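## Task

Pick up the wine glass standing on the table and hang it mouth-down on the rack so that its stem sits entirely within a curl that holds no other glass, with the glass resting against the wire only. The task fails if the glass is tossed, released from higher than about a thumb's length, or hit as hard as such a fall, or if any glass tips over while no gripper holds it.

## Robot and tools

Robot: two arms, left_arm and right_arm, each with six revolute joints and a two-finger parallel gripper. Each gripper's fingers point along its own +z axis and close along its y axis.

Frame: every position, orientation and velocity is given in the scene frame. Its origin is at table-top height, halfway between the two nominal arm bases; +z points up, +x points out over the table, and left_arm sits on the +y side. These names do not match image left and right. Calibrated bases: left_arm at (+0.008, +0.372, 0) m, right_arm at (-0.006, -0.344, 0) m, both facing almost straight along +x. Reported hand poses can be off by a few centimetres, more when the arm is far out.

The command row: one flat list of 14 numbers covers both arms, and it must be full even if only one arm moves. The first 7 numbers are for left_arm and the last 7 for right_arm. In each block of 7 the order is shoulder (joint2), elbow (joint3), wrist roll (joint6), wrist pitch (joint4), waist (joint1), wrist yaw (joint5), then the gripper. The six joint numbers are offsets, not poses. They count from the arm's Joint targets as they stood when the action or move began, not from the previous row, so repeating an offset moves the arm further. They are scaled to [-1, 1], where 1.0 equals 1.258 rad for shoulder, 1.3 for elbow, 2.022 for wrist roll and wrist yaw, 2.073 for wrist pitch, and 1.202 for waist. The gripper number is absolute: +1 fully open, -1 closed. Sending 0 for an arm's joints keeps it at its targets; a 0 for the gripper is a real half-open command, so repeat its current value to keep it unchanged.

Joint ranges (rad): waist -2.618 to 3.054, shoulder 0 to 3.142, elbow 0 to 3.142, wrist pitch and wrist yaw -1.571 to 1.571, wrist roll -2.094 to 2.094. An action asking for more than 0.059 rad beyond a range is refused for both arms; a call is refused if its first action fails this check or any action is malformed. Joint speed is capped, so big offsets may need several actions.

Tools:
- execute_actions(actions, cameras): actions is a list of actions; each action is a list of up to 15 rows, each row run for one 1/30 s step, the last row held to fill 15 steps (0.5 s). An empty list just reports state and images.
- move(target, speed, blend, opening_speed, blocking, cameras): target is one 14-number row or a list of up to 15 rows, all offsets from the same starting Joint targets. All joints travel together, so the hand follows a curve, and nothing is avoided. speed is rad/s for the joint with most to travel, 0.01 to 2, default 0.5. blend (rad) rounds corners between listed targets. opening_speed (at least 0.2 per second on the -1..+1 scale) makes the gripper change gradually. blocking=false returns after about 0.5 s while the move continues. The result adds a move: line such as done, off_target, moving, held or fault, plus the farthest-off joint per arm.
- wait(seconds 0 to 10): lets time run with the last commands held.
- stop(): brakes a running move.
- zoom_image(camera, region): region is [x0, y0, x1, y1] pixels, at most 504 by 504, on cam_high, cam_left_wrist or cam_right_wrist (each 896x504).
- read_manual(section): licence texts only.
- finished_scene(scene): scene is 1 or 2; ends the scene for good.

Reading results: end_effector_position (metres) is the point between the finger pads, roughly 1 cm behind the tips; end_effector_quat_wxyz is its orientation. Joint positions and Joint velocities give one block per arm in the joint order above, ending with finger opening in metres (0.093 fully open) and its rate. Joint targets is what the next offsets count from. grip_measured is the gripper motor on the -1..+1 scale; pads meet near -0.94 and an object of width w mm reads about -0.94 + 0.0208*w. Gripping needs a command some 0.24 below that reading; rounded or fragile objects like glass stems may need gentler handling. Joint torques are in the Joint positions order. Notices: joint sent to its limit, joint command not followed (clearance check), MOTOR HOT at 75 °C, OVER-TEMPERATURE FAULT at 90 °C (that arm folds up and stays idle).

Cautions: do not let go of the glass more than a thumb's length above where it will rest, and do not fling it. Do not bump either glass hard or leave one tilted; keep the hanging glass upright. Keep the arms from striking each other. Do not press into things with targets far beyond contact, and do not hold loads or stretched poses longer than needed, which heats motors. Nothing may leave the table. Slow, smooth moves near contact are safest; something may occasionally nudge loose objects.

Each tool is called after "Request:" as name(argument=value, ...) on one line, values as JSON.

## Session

Request:
execute_actions(actions=[])

Request:
zoom_image(camera="cam_high", region=[370, 230, 580, 450])

Scene clock: 0.00 s.
left_arm: end_effector_position=(+0.4116, +0.3657, +0.1154) grip_measured=+1.000 end_effector_quat_wxyz=(+0.616, -0.002, +0.788, +0.012) | right_arm: end_effector_position=(+0.3798, -0.3517, +0.1213) grip_measured=+1.000 end_effector_quat_wxyz=(+0.635, +0.012, +0.772, -0.012)
Joint names: [shoulder, elbow, wrist roll, wrist pitch, waist, wrist yaw]
Joint positions: left_arm=[1.57 0.392 0.002 0.934 -0.038 -0.059 0.093] | right_arm=[1.521 0.303 0.002 1.025 -0.023 0.026 0.093]
Joint velocities: within noise
Joint torques (N m): no reading
Heat: left arm: 33 °C; right arm: 31 °C.
Joint targets: left_arm=[1.562 0.400 0.002 0.940 -0.038 -0.059] | right_arm=[1.516 0.310 0.002 1.028 -0.023 0.026]
Tool commands: left_gripper/opening=+1.0 right_gripper/opening=+1.0
camera_calibration:
cam_left_wrist: T_world_to_cam=[[0.00468474, -0.999735, -0.0225243, 0.367558], [-0.619573, 0.0147785, -0.7848, 0.380347], [0.784925, 0.017632, -0.61934, -0.177478], [0, 0, 0, 1]] pos_world=[0.373238, 0.364969, 0.196856]
cam_right_wrist: T_world_to_cam=[[-0.0511206, -0.998147, -0.0329985, -0.325919], [-0.573131, 0.0563802, -0.817522, 0.376861], [0.817868, -0.0228798, -0.574951, -0.171161], [0, 0, 0, 1]] pos_world=[0.339316, -0.350479, 0.198929]

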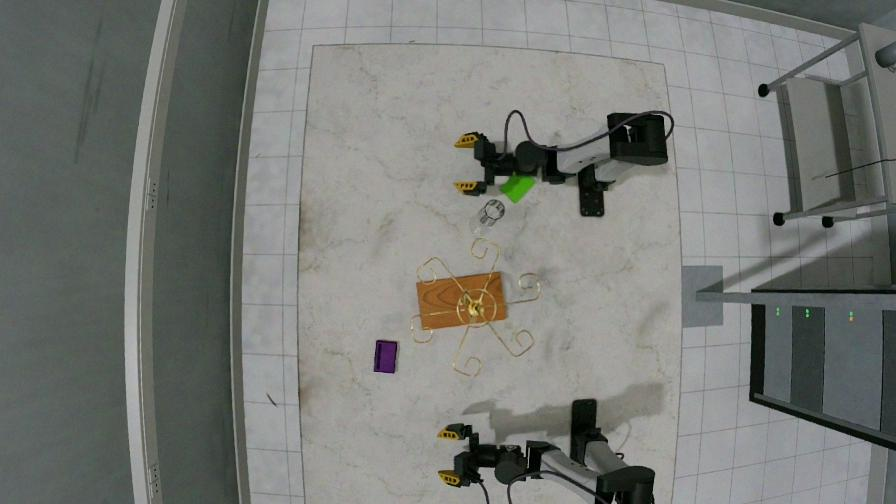

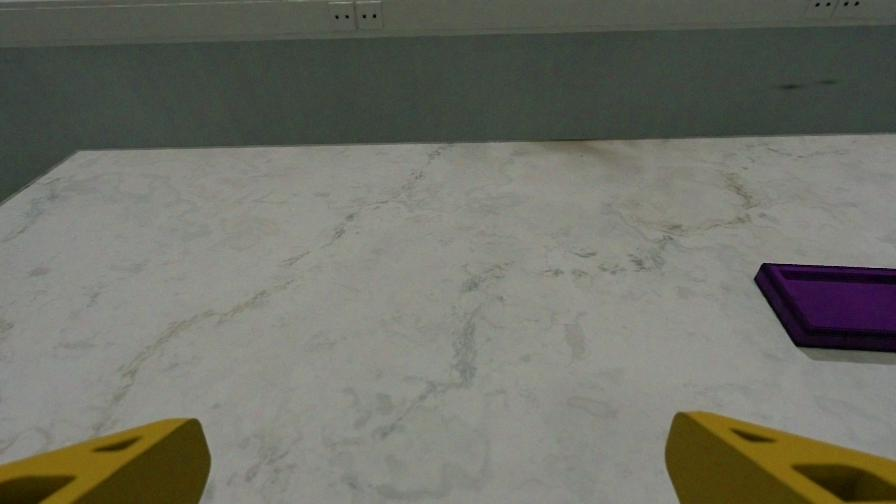

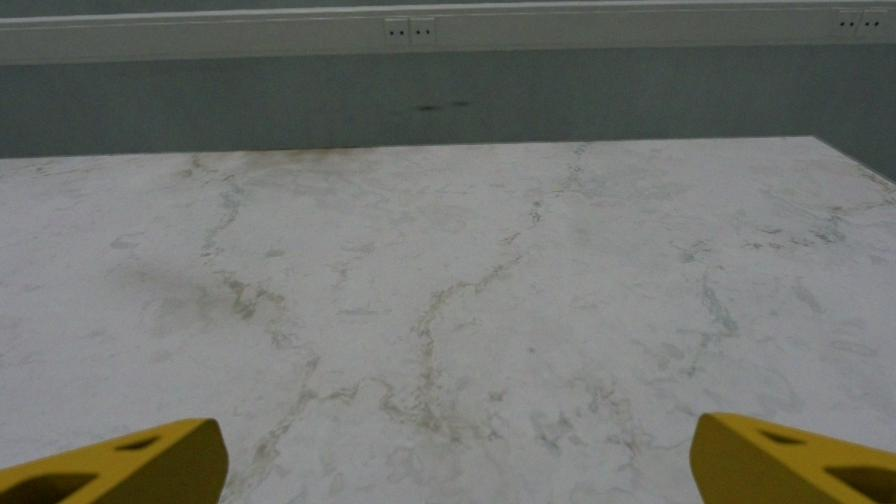

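Scaled by 2.291 from the camera's 896x504 image, which has a finer 1280x720 frame.

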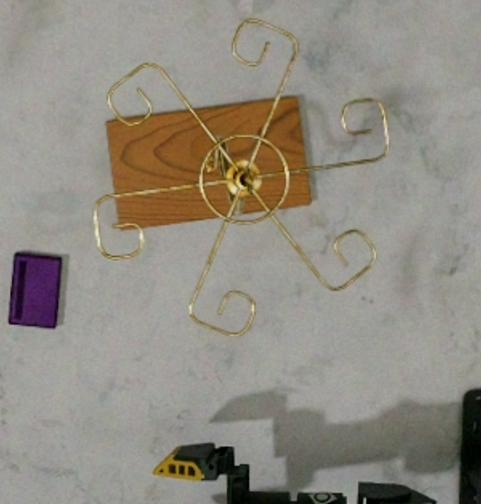

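Request:
zoom_image(camera="cam_high", region=[450, 165, 550, 265])

Request:
zoom_image(camera="cam_high", region=[400, 230, 560, 390])

Scaled by 5.040 from the camera's 896x504 image, which has a finer 1280x720 frame.

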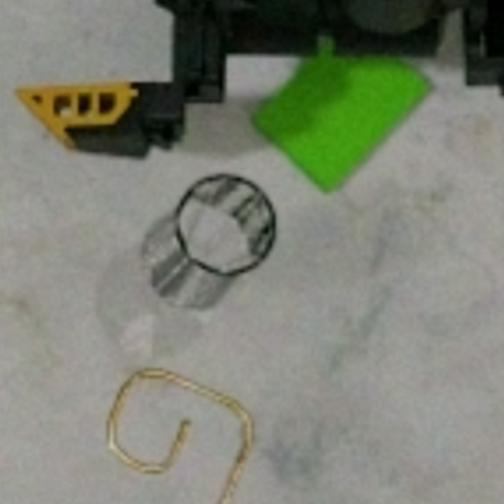

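Scaled by 3.150 from the camera's 896x504 image, which has a finer 1280x720 frame.

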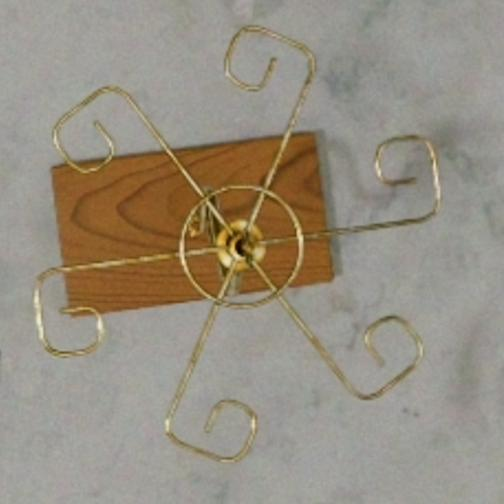

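Request:
move(target=[[-0.6685,0.599,0,-0.6744,0,0.029,1,-0.037,0.992,0,-0.998,0,0,1],[-0.6685,0.599,0,-0.6744,-0.7155,0.029,1,-0.037,0.992,-0.777,-0.998,-0.48,-0.79,1]], speed=0.9, blend=0.1)

Request:
zoom_image(camera="cam_right_wrist", region=[0, 0, 504, 500])

Request:
zoom_image(camera="cam_left_wrist", region=[100, 80, 600, 400])

Scene clock: 63.77 s.
left_arm: end_effector_position=(+0.1710, +0.1705, +0.4433) grip_measured=+1.000 end_effector_quat_wxyz=(+0.636, +0.305, +0.642, -0.301) | right_arm: end_effector_position=(+0.3210, -0.3569, +0.3970) grip_measured=+1.000 end_effector_quat_wxyz=(+0.693, -0.511, +0.493, +0.128)
Joint names: [shoulder, elbow, wrist roll, wrist pitch, waist, wrist yaw]
Joint positions: left_arm=[0.717 1.159 0.002 -0.453 -0.894 -0.009 0.093] | right_arm=[1.483 1.572 -1.56 -1.028 -0.595 -1.561 0.093]
Joint velocities: within noise
Joint torques (N m): left_arm=[1.29 6.65 -0.04 1.94 -0.61 0.03] | right_arm=[-6.9 7.95 -0.17 0.73 -0.62 -0.79]
Heat: left arm: 36 °C; right arm: 34 °C.
Joint targets: left_arm=[0.721 1.178 0.002 -0.458 -0.898 0.000] | right_arm=[1.469 1.599 -1.569 -1.041 -0.600 -1.572]
move: done
camera_calibration:
cam_left_wrist: T_world_to_cam=[[-0.781117, -0.624284, -0.0112026, 0.246235], [-0.254865, 0.335169, -0.907031, 0.428736], [0.57, -0.705642, -0.420915, 0.289987], [0, 0, 0, 1]] pos_world=[0.136315, 0.214649, 0.513696]
cam_right_wrist: T_world_to_cam=[[0.692805, -0.466669, 0.549765, -0.605534], [0.187648, -0.619442, -0.762286, 0.0615255], [0.696282, 0.631278, -0.341583, 0.215238], [0, 0, 0, 1]] pos_world=[0.258105, -0.380348, 0.453323]

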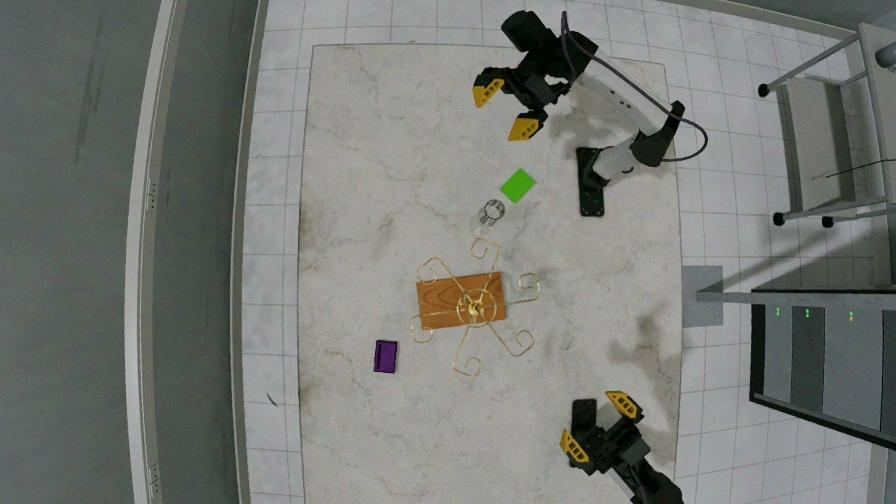

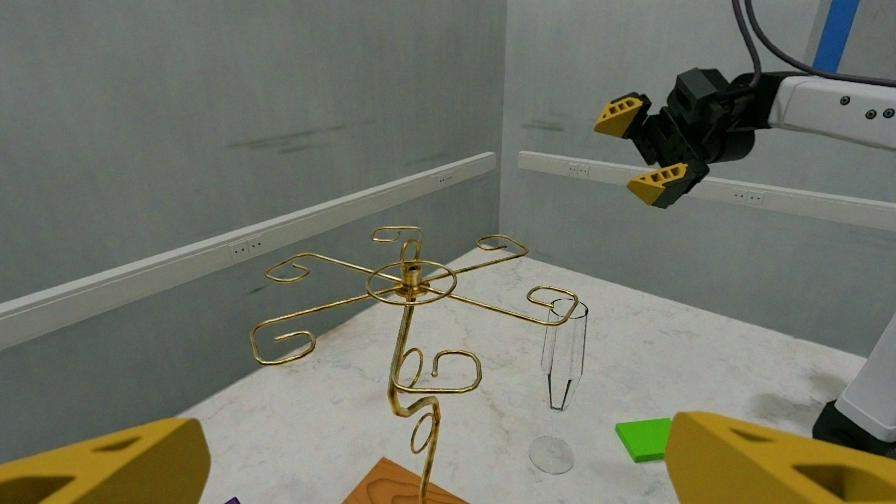

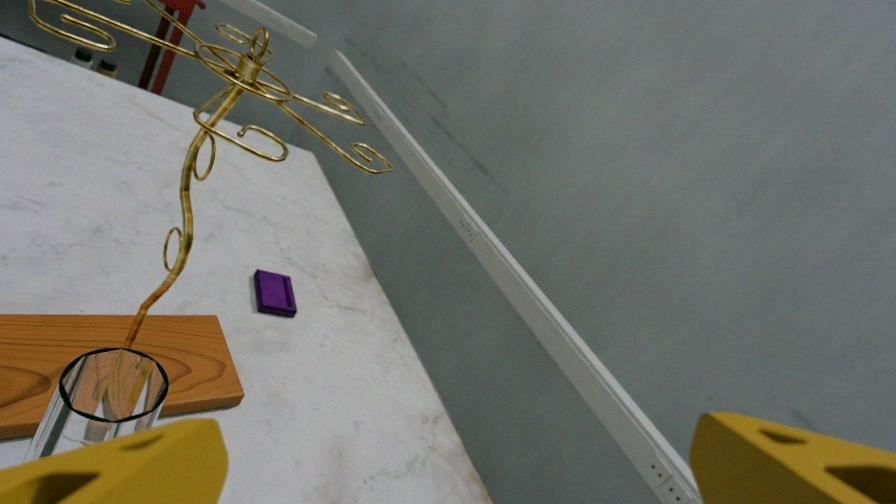

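Scaled by 1.000.

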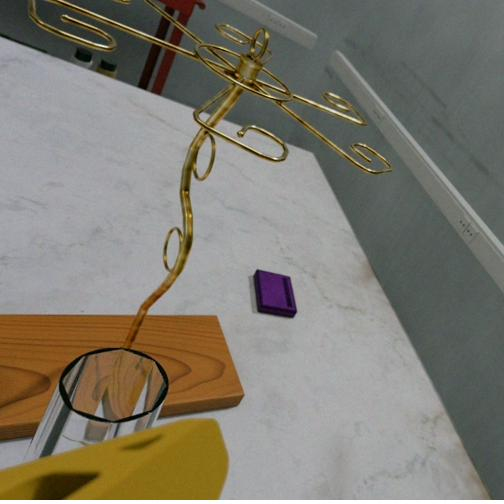

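Scaled by 1.008 from the camera's 896x504 image, which has a finer 1280x720 frame.

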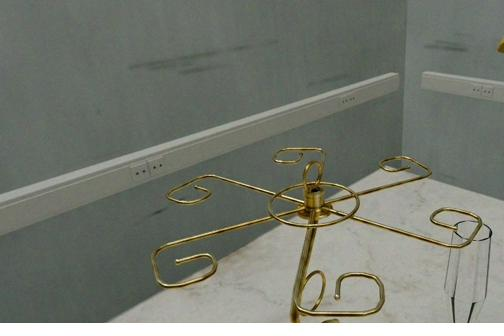

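Request:
zoom_image(camera="cam_high", region=[500, 260, 560, 320])

Request:
zoom_image(camera="cam_high", region=[460, 225, 520, 285])

Request:
zoom_image(camera="cam_left_wrist", region=[440, 220, 640, 420])

Request:
zoom_image(camera="cam_left_wrist", region=[500, 280, 640, 490])

Scaled by 8.400 from the camera's 896x504 image, which has a finer 1280x720 frame.

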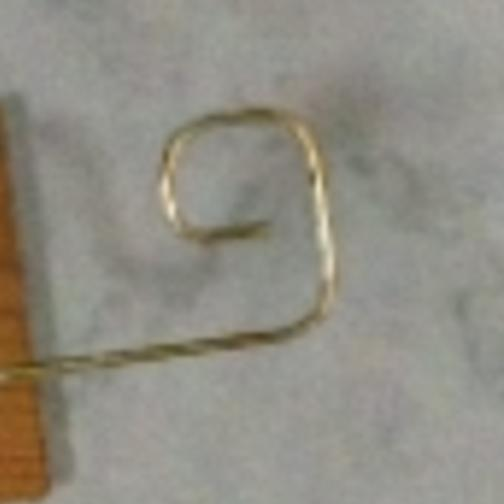

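Scaled by 8.400 from the camera's 896x504 image, which has a finer 1280x720 frame.

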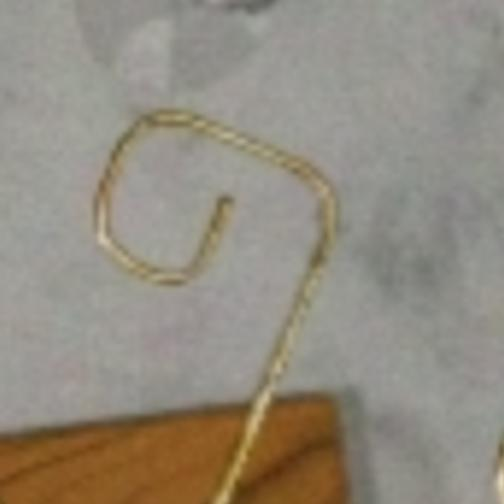

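Scaled by 2.520 from the camera's 896x504 image, which has a finer 1280x720 frame.

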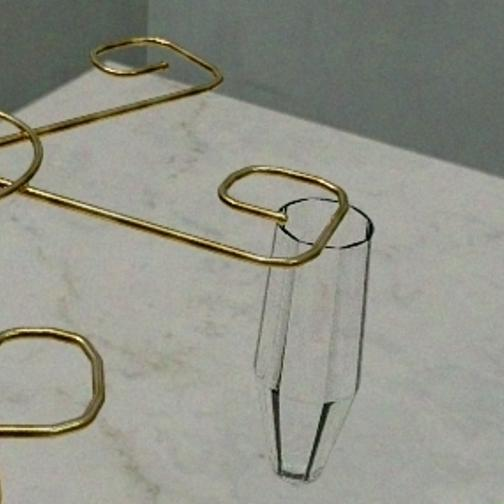

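Scaled by 2.400 from the camera's 896x504 image, which has a finer 1280x720 frame.

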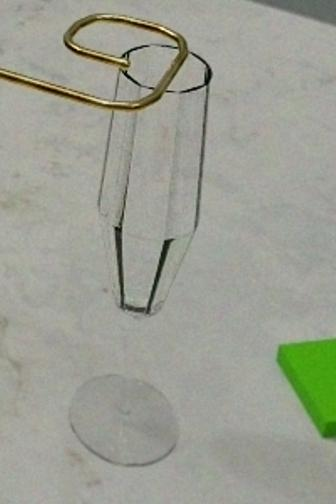

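Request:
execute_actions(actions=[])

Scene clock: 223.63 s.
left_arm: end_effector_position=(+0.1710, +0.1705, +0.4432) grip_measured=+1.000 end_effector_quat_wxyz=(+0.636, +0.305, +0.642, -0.301) | right_arm: end_effector_position=(+0.3209, -0.3569, +0.3971) grip_measured=+1.000 end_effector_quat_wxyz=(+0.693, -0.511, +0.492, +0.127)
Joint names: [shoulder, elbow, wrist roll, wrist pitch, waist, wrist yaw]
Joint positions: left_arm=[0.717 1.159 0.002 -0.453 -0.894 -0.009 0.093] | right_arm=[1.483 1.572 -1.561 -1.028 -0.595 -1.562 0.093]
Joint velocities: within noise
Joint torques (N m): left_arm=[1.25 6.43 -0.09 2 -0.91 0.09] | right_arm=[-6.64 7.8 -0.14 0.67 -0.58 -0.77]
Heat: left arm: 44 °C; right arm: 38 °C.
Joint targets: left_arm=[0.721 1.178 0.002 -0.458 -0.898 0.000] | right_arm=[1.469 1.599 -1.570 -1.041 -0.600 -1.572]
Tool commands: left_gripper/opening=+1.0 right_gripper/opening=+1.0
camera_calibration:
cam_left_wrist: T_world_to_cam=[[-0.78112, -0.624281, -0.011202, 0.246233], [-0.255082, 0.335439, -0.90687, 0.428572], [0.5699, -0.705517, -0.421261, 0.290098], [0, 0, 0, 1]] pos_world=[0.136332, 0.214628, 0.513625]
cam_right_wrist: T_world_to_cam=[[0.692309, -0.466286, 0.550714, -0.605609], [0.188917, -0.619445, -0.76197, 0.0611093], [0.696433, 0.631558, -0.340758, 0.215015], [0, 0, 0, 1]] pos_world=[0.257981, -0.380327, 0.453348]

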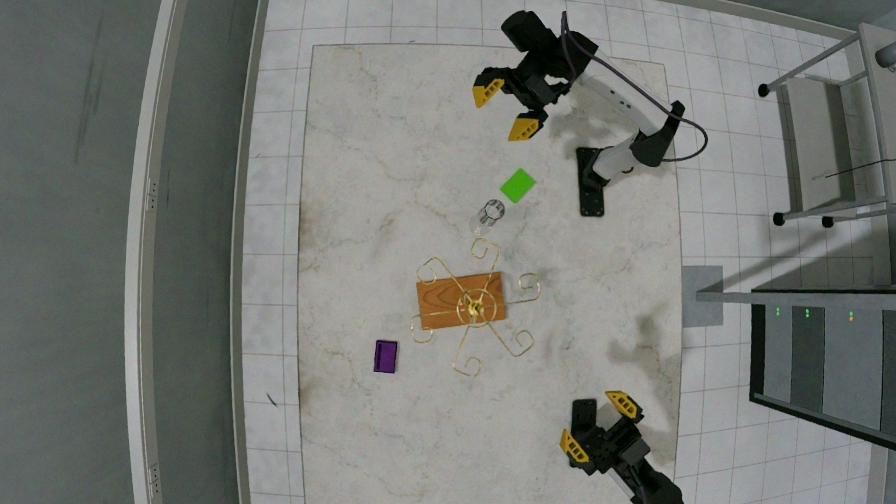

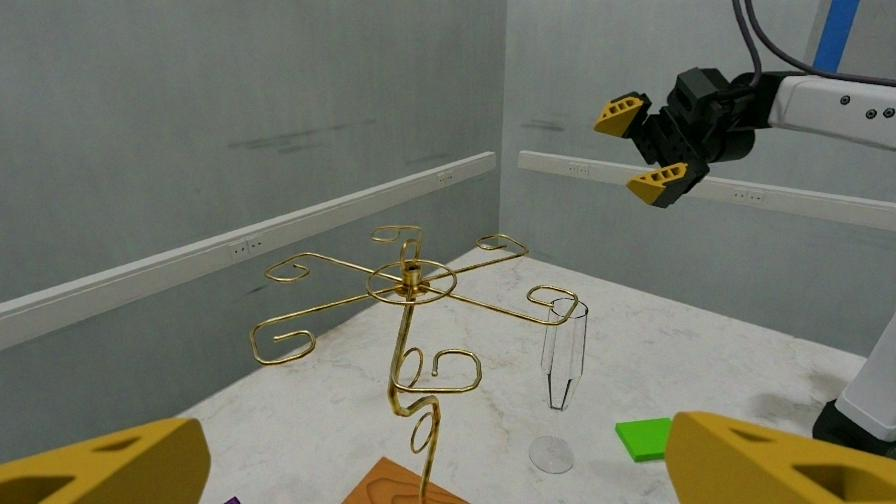

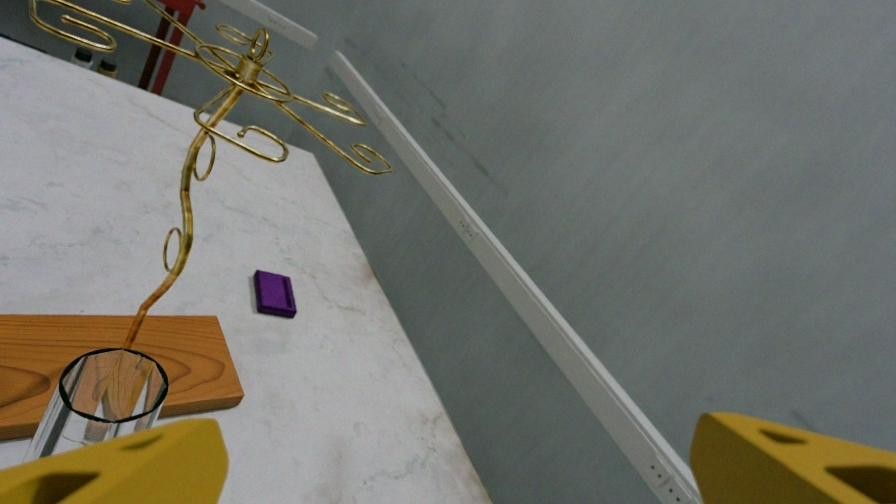

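Request:
move(target=[0,0,0,0,0,0,1,0.057,-0.623,0,0.107,0.114,0,1])

Scene clock: 247.50 s.
left_arm: end_effector_position=(+0.1710, +0.1705, +0.4431) grip_measured=+1.000 end_effector_quat_wxyz=(+0.635, +0.305, +0.642, -0.301) | right_arm: end_effector_position=(+0.2768, -0.2948, +0.1818) grip_measured=+1.000 end_effector_quat_wxyz=(+0.596, -0.372, +0.604, +0.377)
Joint names: [shoulder, elbow, wrist roll, wrist pitch, waist, wrist yaw]
Joint positions: left_arm=[0.717 1.159 0.002 -0.454 -0.894 -0.009 0.093] | right_arm=[1.537 0.798 -1.563 -0.837 -0.47 -1.566 0.093]
Joint velocities: within noise
Joint torques (N m): left_arm=[1.36 6.6 -0.08 1.9 -0.66 0.08] | right_arm=[-4.62 4.14 -0.14 0.41 0.38 -0.83]
Heat: left arm: 44 °C; right arm: 38 °C.
Joint targets: left_arm=[0.721 1.178 0.002 -0.458 -0.898 0.000] | right_arm=[1.541 0.790 -1.570 -0.820 -0.463 -1.572]
move: done
camera_calibration:
cam_left_wrist: T_world_to_cam=[[-0.781122, -0.624278, -0.0112013, 0.246232], [-0.255298, 0.335709, -0.90671, 0.428407], [0.569799, -0.705391, -0.421607, 0.29021], [0, 0, 0, 1]] pos_world=[0.136348, 0.214608, 0.513554]
cam_right_wrist: T_world_to_cam=[[0.892653, -0.447745, -0.0519141, -0.36797], [-0.226893, -0.34683, -0.91007, 0.166222], [0.389474, 0.824156, -0.41119, 0.287735], [0, 0, 0, 1]] pos_world=[0.254119, -0.344244, 0.250484]

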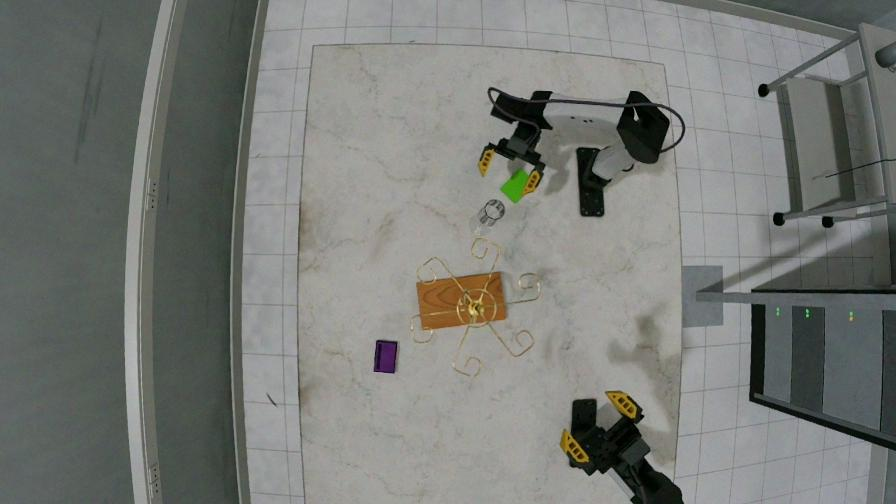

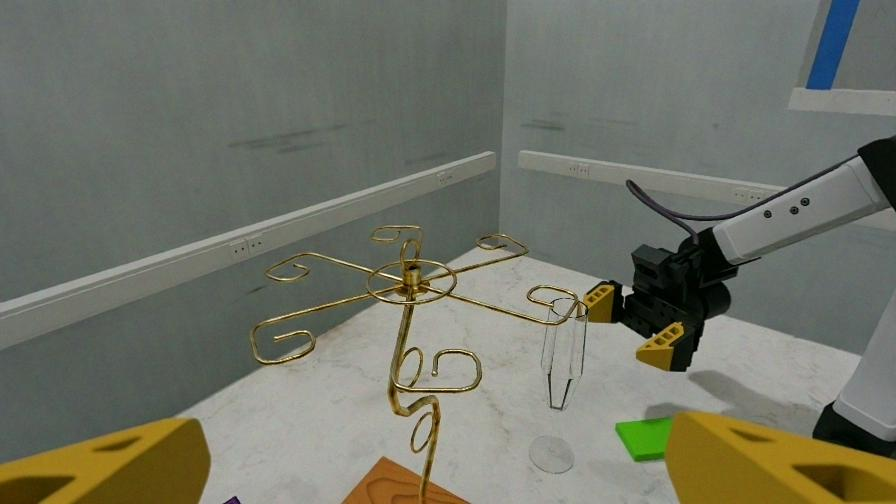

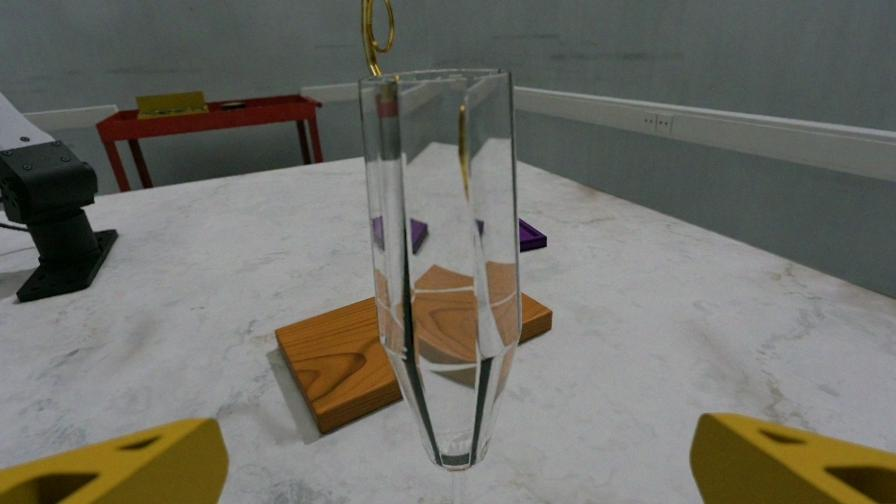

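Request:
move(target=[0,0,0,0,0,0,1,0.1054,0.0712,0,0.0194,0.1356,0,1], speed=0.2, cameras=["cam_left_wrist","cam_right_wrist"])

Scene clock: 272.23 s.
left_arm: end_effector_position=(+0.1710, +0.1705, +0.4430) grip_measured=+1.000 end_effector_quat_wxyz=(+0.635, +0.306, +0.642, -0.300) | right_arm: end_effector_position=(+0.2868, -0.2559, +0.1654) grip_measured=+1.000 end_effector_quat_wxyz=(+0.556, -0.411, +0.577, +0.434)
Joint names: [shoulder, elbow, wrist roll, wrist pitch, waist, wrist yaw]
Joint positions: left_arm=[0.717 1.159 0.002 -0.454 -0.894 -0.009 0.093] | right_arm=[1.667 0.857 -1.563 -0.796 -0.305 -1.566 0.093]
Joint velocities: within noise
Joint torques (N m): left_arm=[1.22 6.42 -0.08 1.93 -0.7 0.04] | right_arm=[-5.42 6.69 -0.16 0.3 0.34 -0.85]
Heat: left arm: 45 °C; right arm: 37 °C.
Joint targets: left_arm=[0.721 1.178 0.002 -0.458 -0.898 0.000] | right_arm=[1.674 0.882 -1.570 -0.779 -0.300 -1.572]
move: done
camera_calibration:
cam_left_wrist: T_world_to_cam=[[-0.781125, -0.624274, -0.0112007, 0.246231], [-0.255515, 0.335979, -0.906549, 0.428243], [0.569698, -0.705266, -0.421952, 0.290321], [0, 0, 0, 1]] pos_world=[0.136364, 0.214588, 0.513482]
cam_right_wrist: T_world_to_cam=[[0.951824, -0.295378, -0.0823604, -0.333243], [-0.193795, -0.371285, -0.90807, 0.150977], [0.237645, 0.880284, -0.41064, 0.302816], [0, 0, 0, 1]] pos_world=[0.274484, -0.308941, 0.234]
Images, in order (width x height): cam_left_wrist 896x504, cam_right_wrist 896x504.

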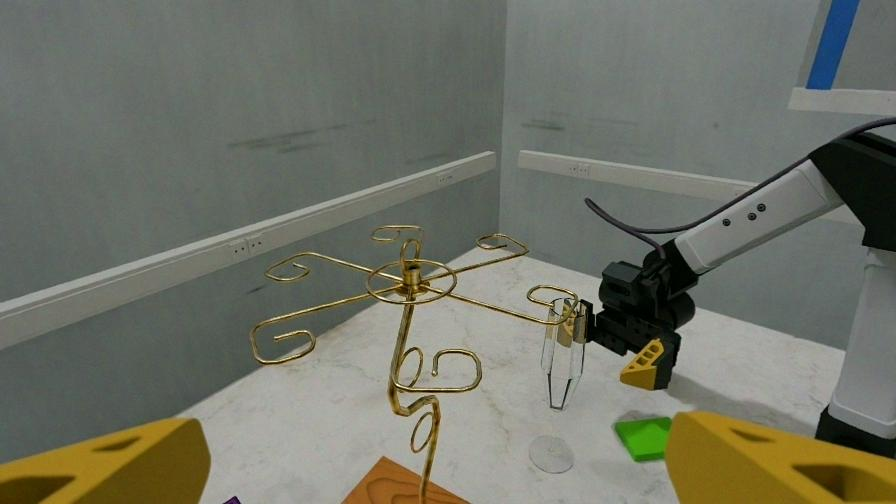

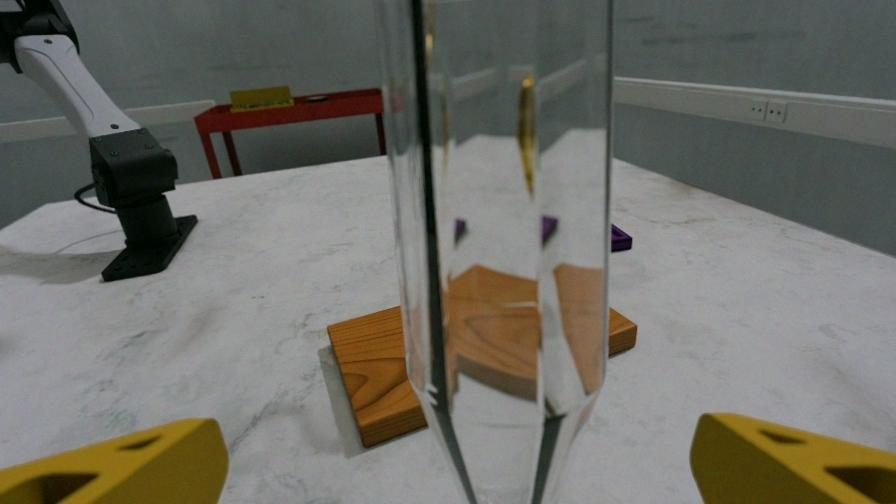

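Request:
move(target=[[0,0,0,0,0,0,1,0.0339,0.056,0,-0.0145,0.008,0,1],[0,0,0,0,0,0,1,0.1222,0.162,0,-0.0274,0.162,0,1]], speed=0.15, blend=0.02)

Scene clock: 298.20 s.
left_arm: end_effector_position=(+0.1710, +0.1705, +0.4430) grip_measured=+1.000 end_effector_quat_wxyz=(+0.635, +0.306, +0.642, -0.300) | right_arm: end_effector_position=(+0.3136, -0.2055, +0.1711) grip_measured=+1.000 end_effector_quat_wxyz=(+0.520, -0.475, +0.526, +0.477)
Joint names: [shoulder, elbow, wrist roll, wrist pitch, waist, wrist yaw]
Joint positions: left_arm=[0.717 1.159 0.002 -0.454 -0.894 -0.009 0.093] | right_arm=[1.819 1.067 -1.563 -0.82 -0.11 -1.566 0.093]
Joint velocities: within noise
Joint torques (N m): left_arm=[1.17 6.53 -0.06 1.95 -0.73 0.07] | right_arm=[-6.79 6.9 -0.13 0.06 0.28 -0.85]
Heat: left arm: 45 °C; right arm: 37 °C.
Joint targets: left_arm=[0.721 1.178 0.002 -0.458 -0.898 0.000] | right_arm=[1.827 1.093 -1.570 -0.836 -0.105 -1.572]
move: done
camera_calibration:
cam_left_wrist: T_world_to_cam=[[-0.781125, -0.624274, -0.0112007, 0.246231], [-0.255515, 0.335979, -0.906549, 0.428243], [0.569698, -0.705266, -0.421952, 0.290321], [0, 0, 0, 1]] pos_world=[0.136364, 0.214588, 0.513482]
cam_right_wrist: T_world_to_cam=[[0.993318, -0.105251, -0.0473423, -0.323353], [-0.0862845, -0.404863, -0.910297, 0.139818], [0.0766429, 0.9083, -0.411239, 0.310798], [0, 0, 0, 1]] pos_world=[0.309436, -0.259724, 0.23978]

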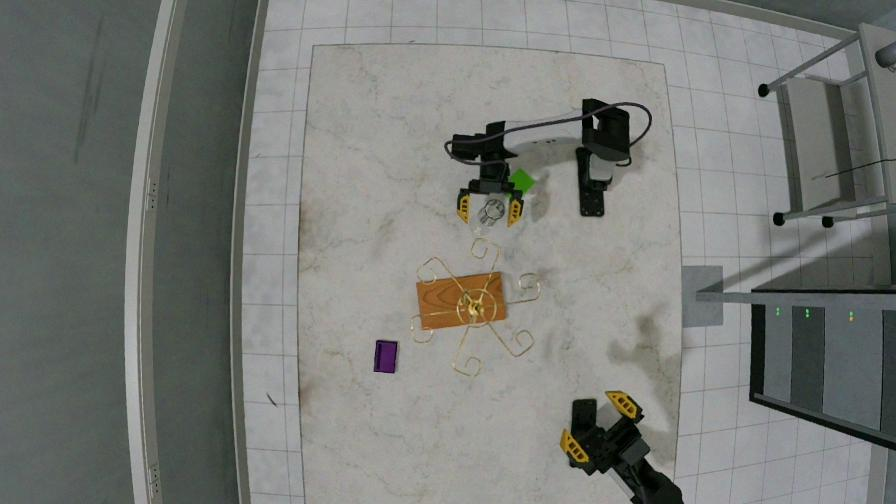

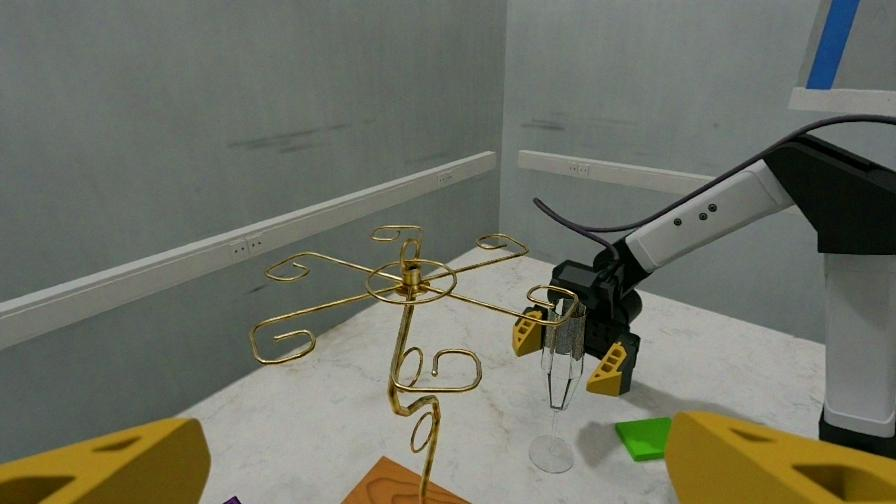

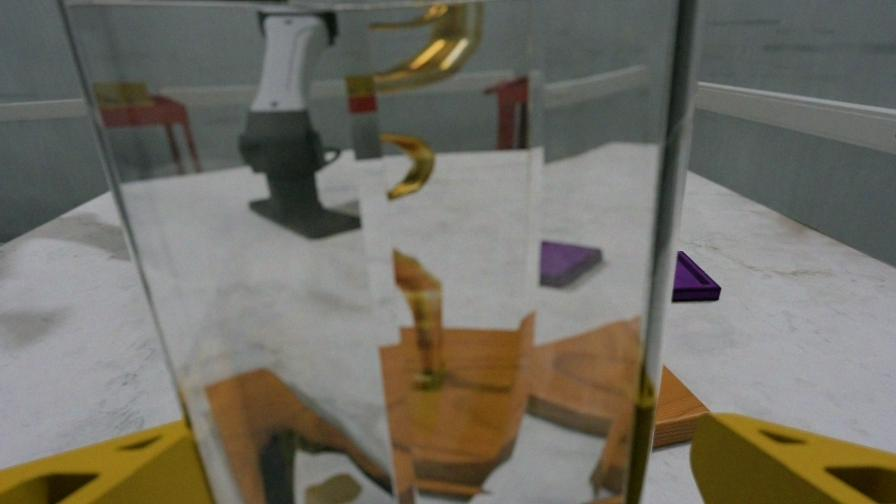

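Request:
move(target=[[0,0,0,0,0,0,1,-0.0165,-0.017,0,0.0024,0,0,1],[0,0,0,0,0,0,1,-0.0165,-0.017,0,0.0024,0,0,0.3]], opening_speed=0.5)

Request:
zoom_image(camera="cam_high", region=[440, 180, 540, 240])

Scene clock: 312.80 s.
left_arm: end_effector_position=(+0.1710, +0.1705, +0.4429) grip_measured=+1.000 end_effector_quat_wxyz=(+0.635, +0.306, +0.643, -0.300) | right_arm: end_effector_position=(+0.3135, -0.2055, +0.1711) grip_measured=+0.303 end_effector_quat_wxyz=(+0.520, -0.474, +0.527, +0.477)
Joint names: [shoulder, elbow, wrist roll, wrist pitch, waist, wrist yaw]
Joint positions: left_arm=[0.717 1.159 0.002 -0.455 -0.894 -0.009 0.093] | right_arm=[1.819 1.067 -1.563 -0.821 -0.11 -1.566 0.06]
Joint velocities: within noise
Joint torques (N m): left_arm=[1.09 6.28 -0.12 1.92 -0.85 0.09] | right_arm=[-8.57 4.98 -0.18 0.13 0.27 -0.86]
Heat: left arm: 45 °C; right arm: 37 °C.
Joint targets: left_arm=[0.721 1.178 0.002 -0.458 -0.898 0.000] | right_arm=[1.806 1.071 -1.570 -0.831 -0.105 -1.572]
move: done
camera_calibration:
cam_left_wrist: T_world_to_cam=[[-0.781128, -0.624271, -0.0112, 0.246229], [-0.255731, 0.336248, -0.906388, 0.428078], [0.569598, -0.70514, -0.422298, 0.290432], [0, 0, 0, 1]] pos_world=[0.13638, 0.214568, 0.513411]
cam_right_wrist: T_world_to_cam=[[0.993264, -0.105246, -0.0484854, -0.323053], [-0.0873215, -0.404764, -0.910242, 0.14015], [0.0761744, 0.908344, -0.411227, 0.310951], [0, 0, 0, 1]] pos_world=[0.309429, -0.259724, 0.239779]

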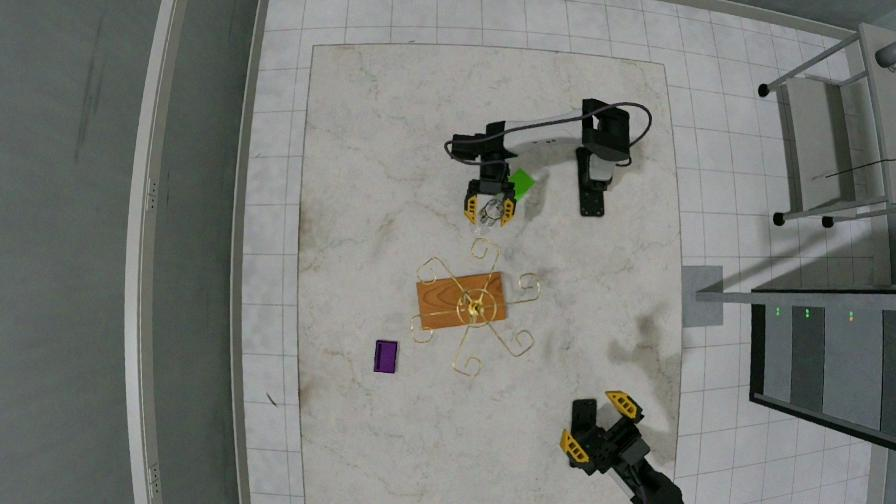

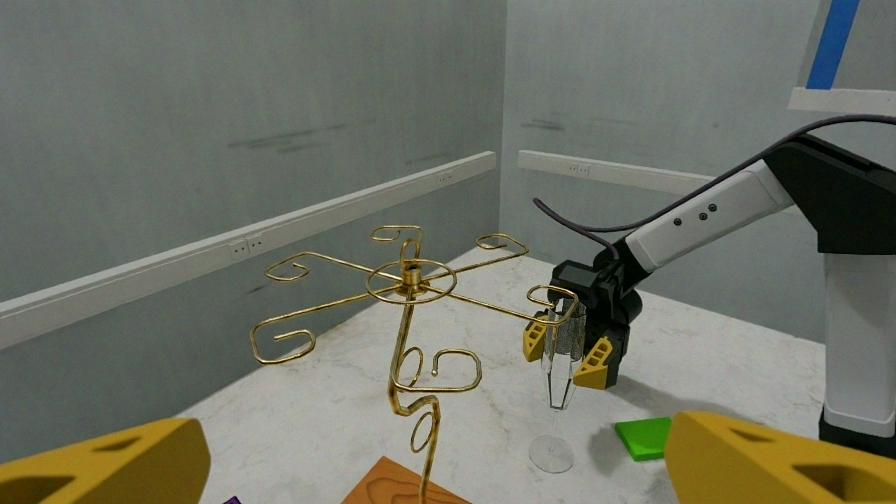

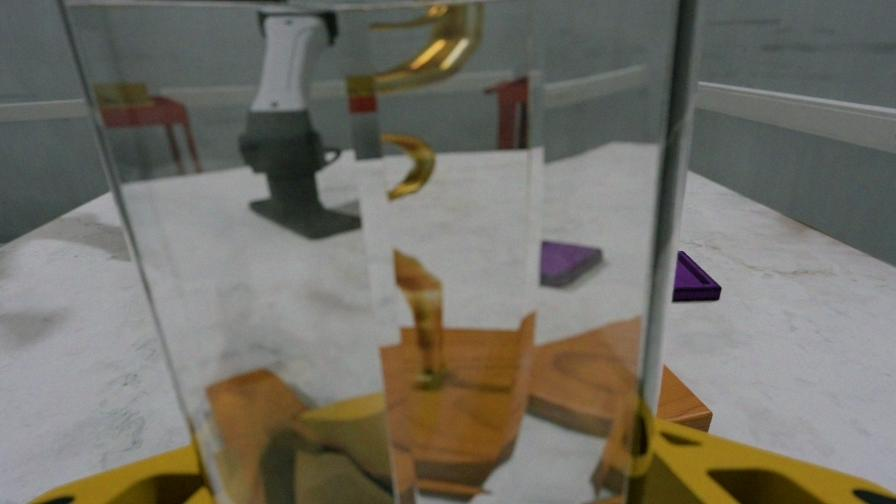

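Scaled by 5.040 from the camera's 896x504 image, which has a finer 1280x720 frame.

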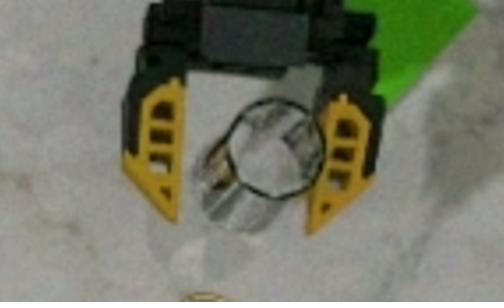

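Request:
move(target=[0,0,0,0,0,0,1,-0.022,-0.008,0,0.002,0,0,0.3], cameras=["cam_high","cam_right_wrist"])

Request:
zoom_image(camera="cam_high", region=[440, 180, 540, 240])

Scene clock: 325.63 s.
left_arm: end_effector_position=(+0.1710, +0.1705, +0.4429) grip_measured=+1.000 end_effector_quat_wxyz=(+0.635, +0.306, +0.643, -0.300) | right_arm: end_effector_position=(+0.3126, -0.2054, +0.1757) grip_measured=+0.303 end_effector_quat_wxyz=(+0.523, -0.479, +0.523, +0.473)
Joint names: [shoulder, elbow, wrist roll, wrist pitch, waist, wrist yaw]
Joint positions: left_arm=[0.717 1.159 0.002 -0.455 -0.894 -0.009 0.093] | right_arm=[1.803 1.067 -1.563 -0.821 -0.11 -1.566 0.06]
Joint velocities: within noise
Joint torques (N m): left_arm=[1.25 6.39 -0.1 1.89 -0.77 0.1] | right_arm=[-9.69 4.22 -0.13 0.17 0.28 -0.86]
Heat: left arm: 45 °C; right arm: 37 °C.
Joint targets: left_arm=[0.721 1.178 0.002 -0.458 -0.898 0.000] | right_arm=[1.779 1.060 -1.570 -0.827 -0.105 -1.572]
move: done
camera_calibration:
cam_right_wrist: T_world_to_cam=[[0.993909, -0.105308, -0.0324776, -0.324901], [-0.0727978, -0.406148, -0.910903, 0.13954], [0.0827344, 0.907719, -0.41134, 0.310655], [0, 0, 0, 1]] pos_world=[0.307378, -0.259528, 0.24434]
Images, in order (width x height): cam_high 896x504, cam_right_wrist 896x504.

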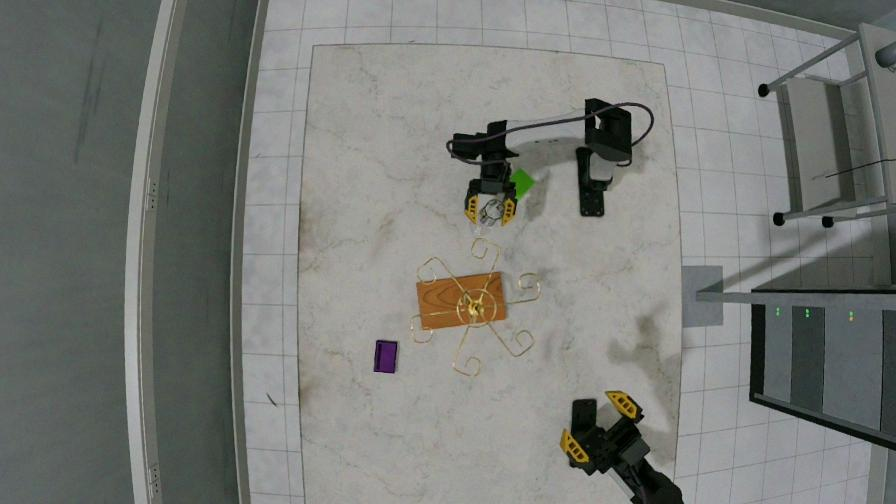

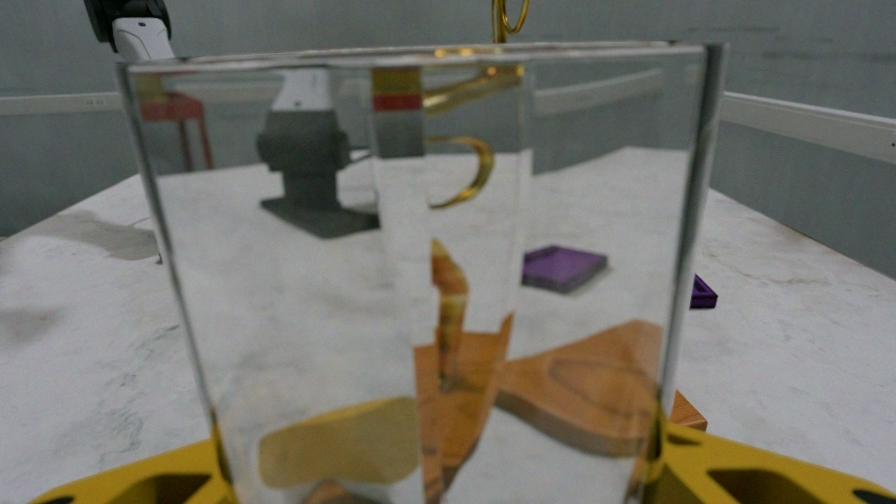

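Scaled by 5.040 from the camera's 896x504 image, which has a finer 1280x720 frame.

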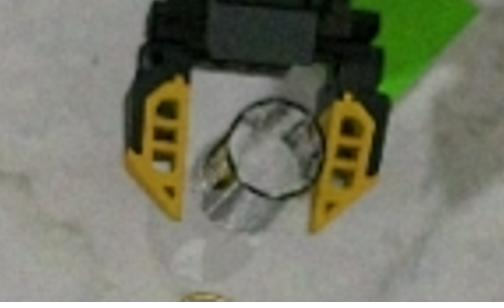

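Request:
move(target=[0,0,0,0,0,0,1,0,0,0,0,0,0,-0.15], cameras=["cam_high","cam_right_wrist"], opening_speed=0.25)

Request:
zoom_image(camera="cam_high", region=[440, 180, 540, 240])

Scene clock: 333.07 s.
left_arm: end_effector_position=(+0.1710, +0.1705, +0.4429) grip_measured=+1.000 end_effector_quat_wxyz=(+0.635, +0.306, +0.643, -0.300) | right_arm: end_effector_position=(+0.3126, -0.2054, +0.1758) grip_measured=+0.002 end_effector_quat_wxyz=(+0.524, -0.478, +0.523, +0.473)
Joint names: [shoulder, elbow, wrist roll, wrist pitch, waist, wrist yaw]
Joint positions: left_arm=[0.717 1.159 0.002 -0.455 -0.894 -0.009 0.093] | right_arm=[1.803 1.067 -1.563 -0.821 -0.11 -1.567 0.045]
Joint velocities: within noise
Joint torques (N m): left_arm=[1.25 6.52 -0.04 1.99 -0.81 0.07] | right_arm=[-9.66 4.25 -0.2 0.15 0.28 -0.86]
Heat: left arm: 45 °C; right arm: 36 °C.
Joint targets: left_arm=[0.721 1.178 0.002 -0.458 -0.898 0.000] | right_arm=[1.779 1.060 -1.570 -0.827 -0.105 -1.572]
move: done
camera_calibration:
cam_right_wrist: T_world_to_cam=[[0.993914, -0.105255, -0.0324896, -0.32488], [-0.0726923, -0.405111, -0.911373, 0.139978], [0.0827643, 0.908189, -0.410297, 0.310637], [0, 0, 0, 1]] pos_world=[0.307369, -0.259605, 0.24447]
Images, in order (width x height): cam_high 896x504, cam_right_wrist 896x504.

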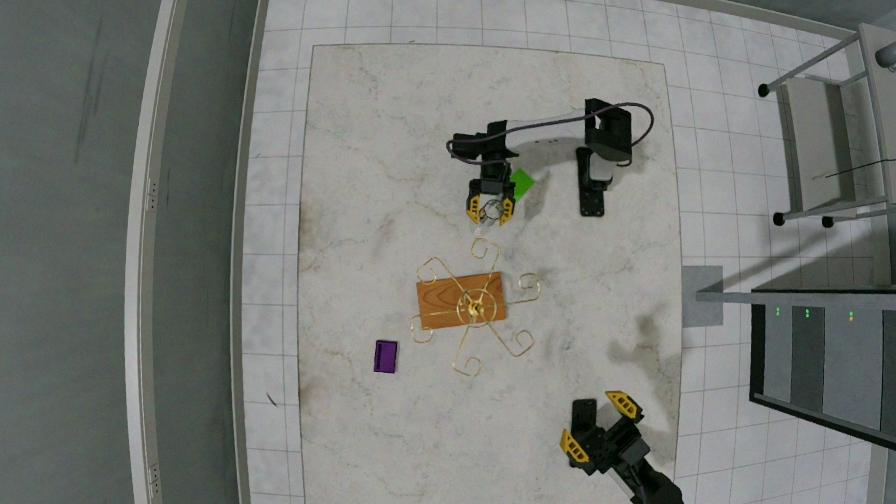

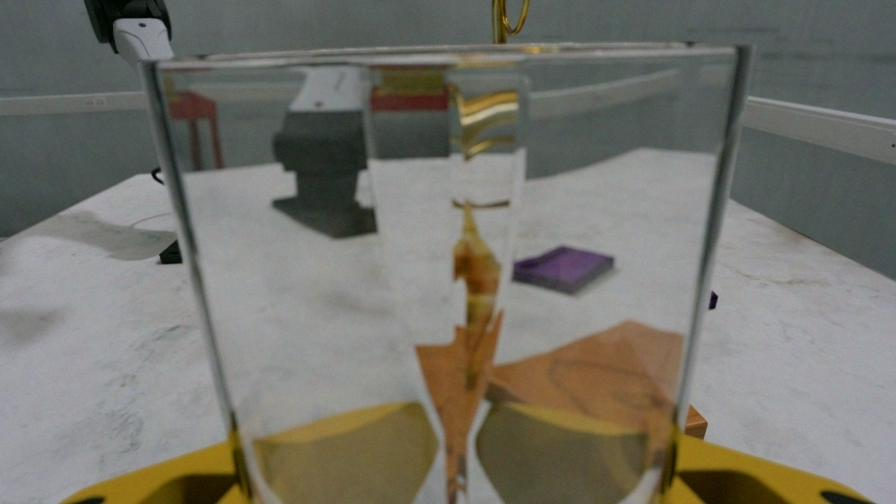

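Scaled by 5.040 from the camera's 896x504 image, which has a finer 1280x720 frame.

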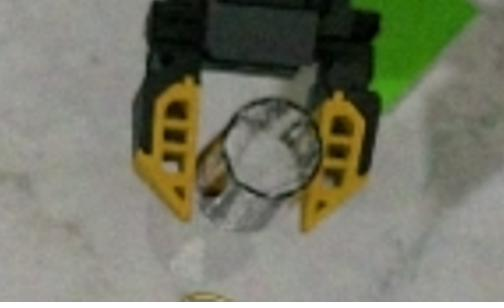

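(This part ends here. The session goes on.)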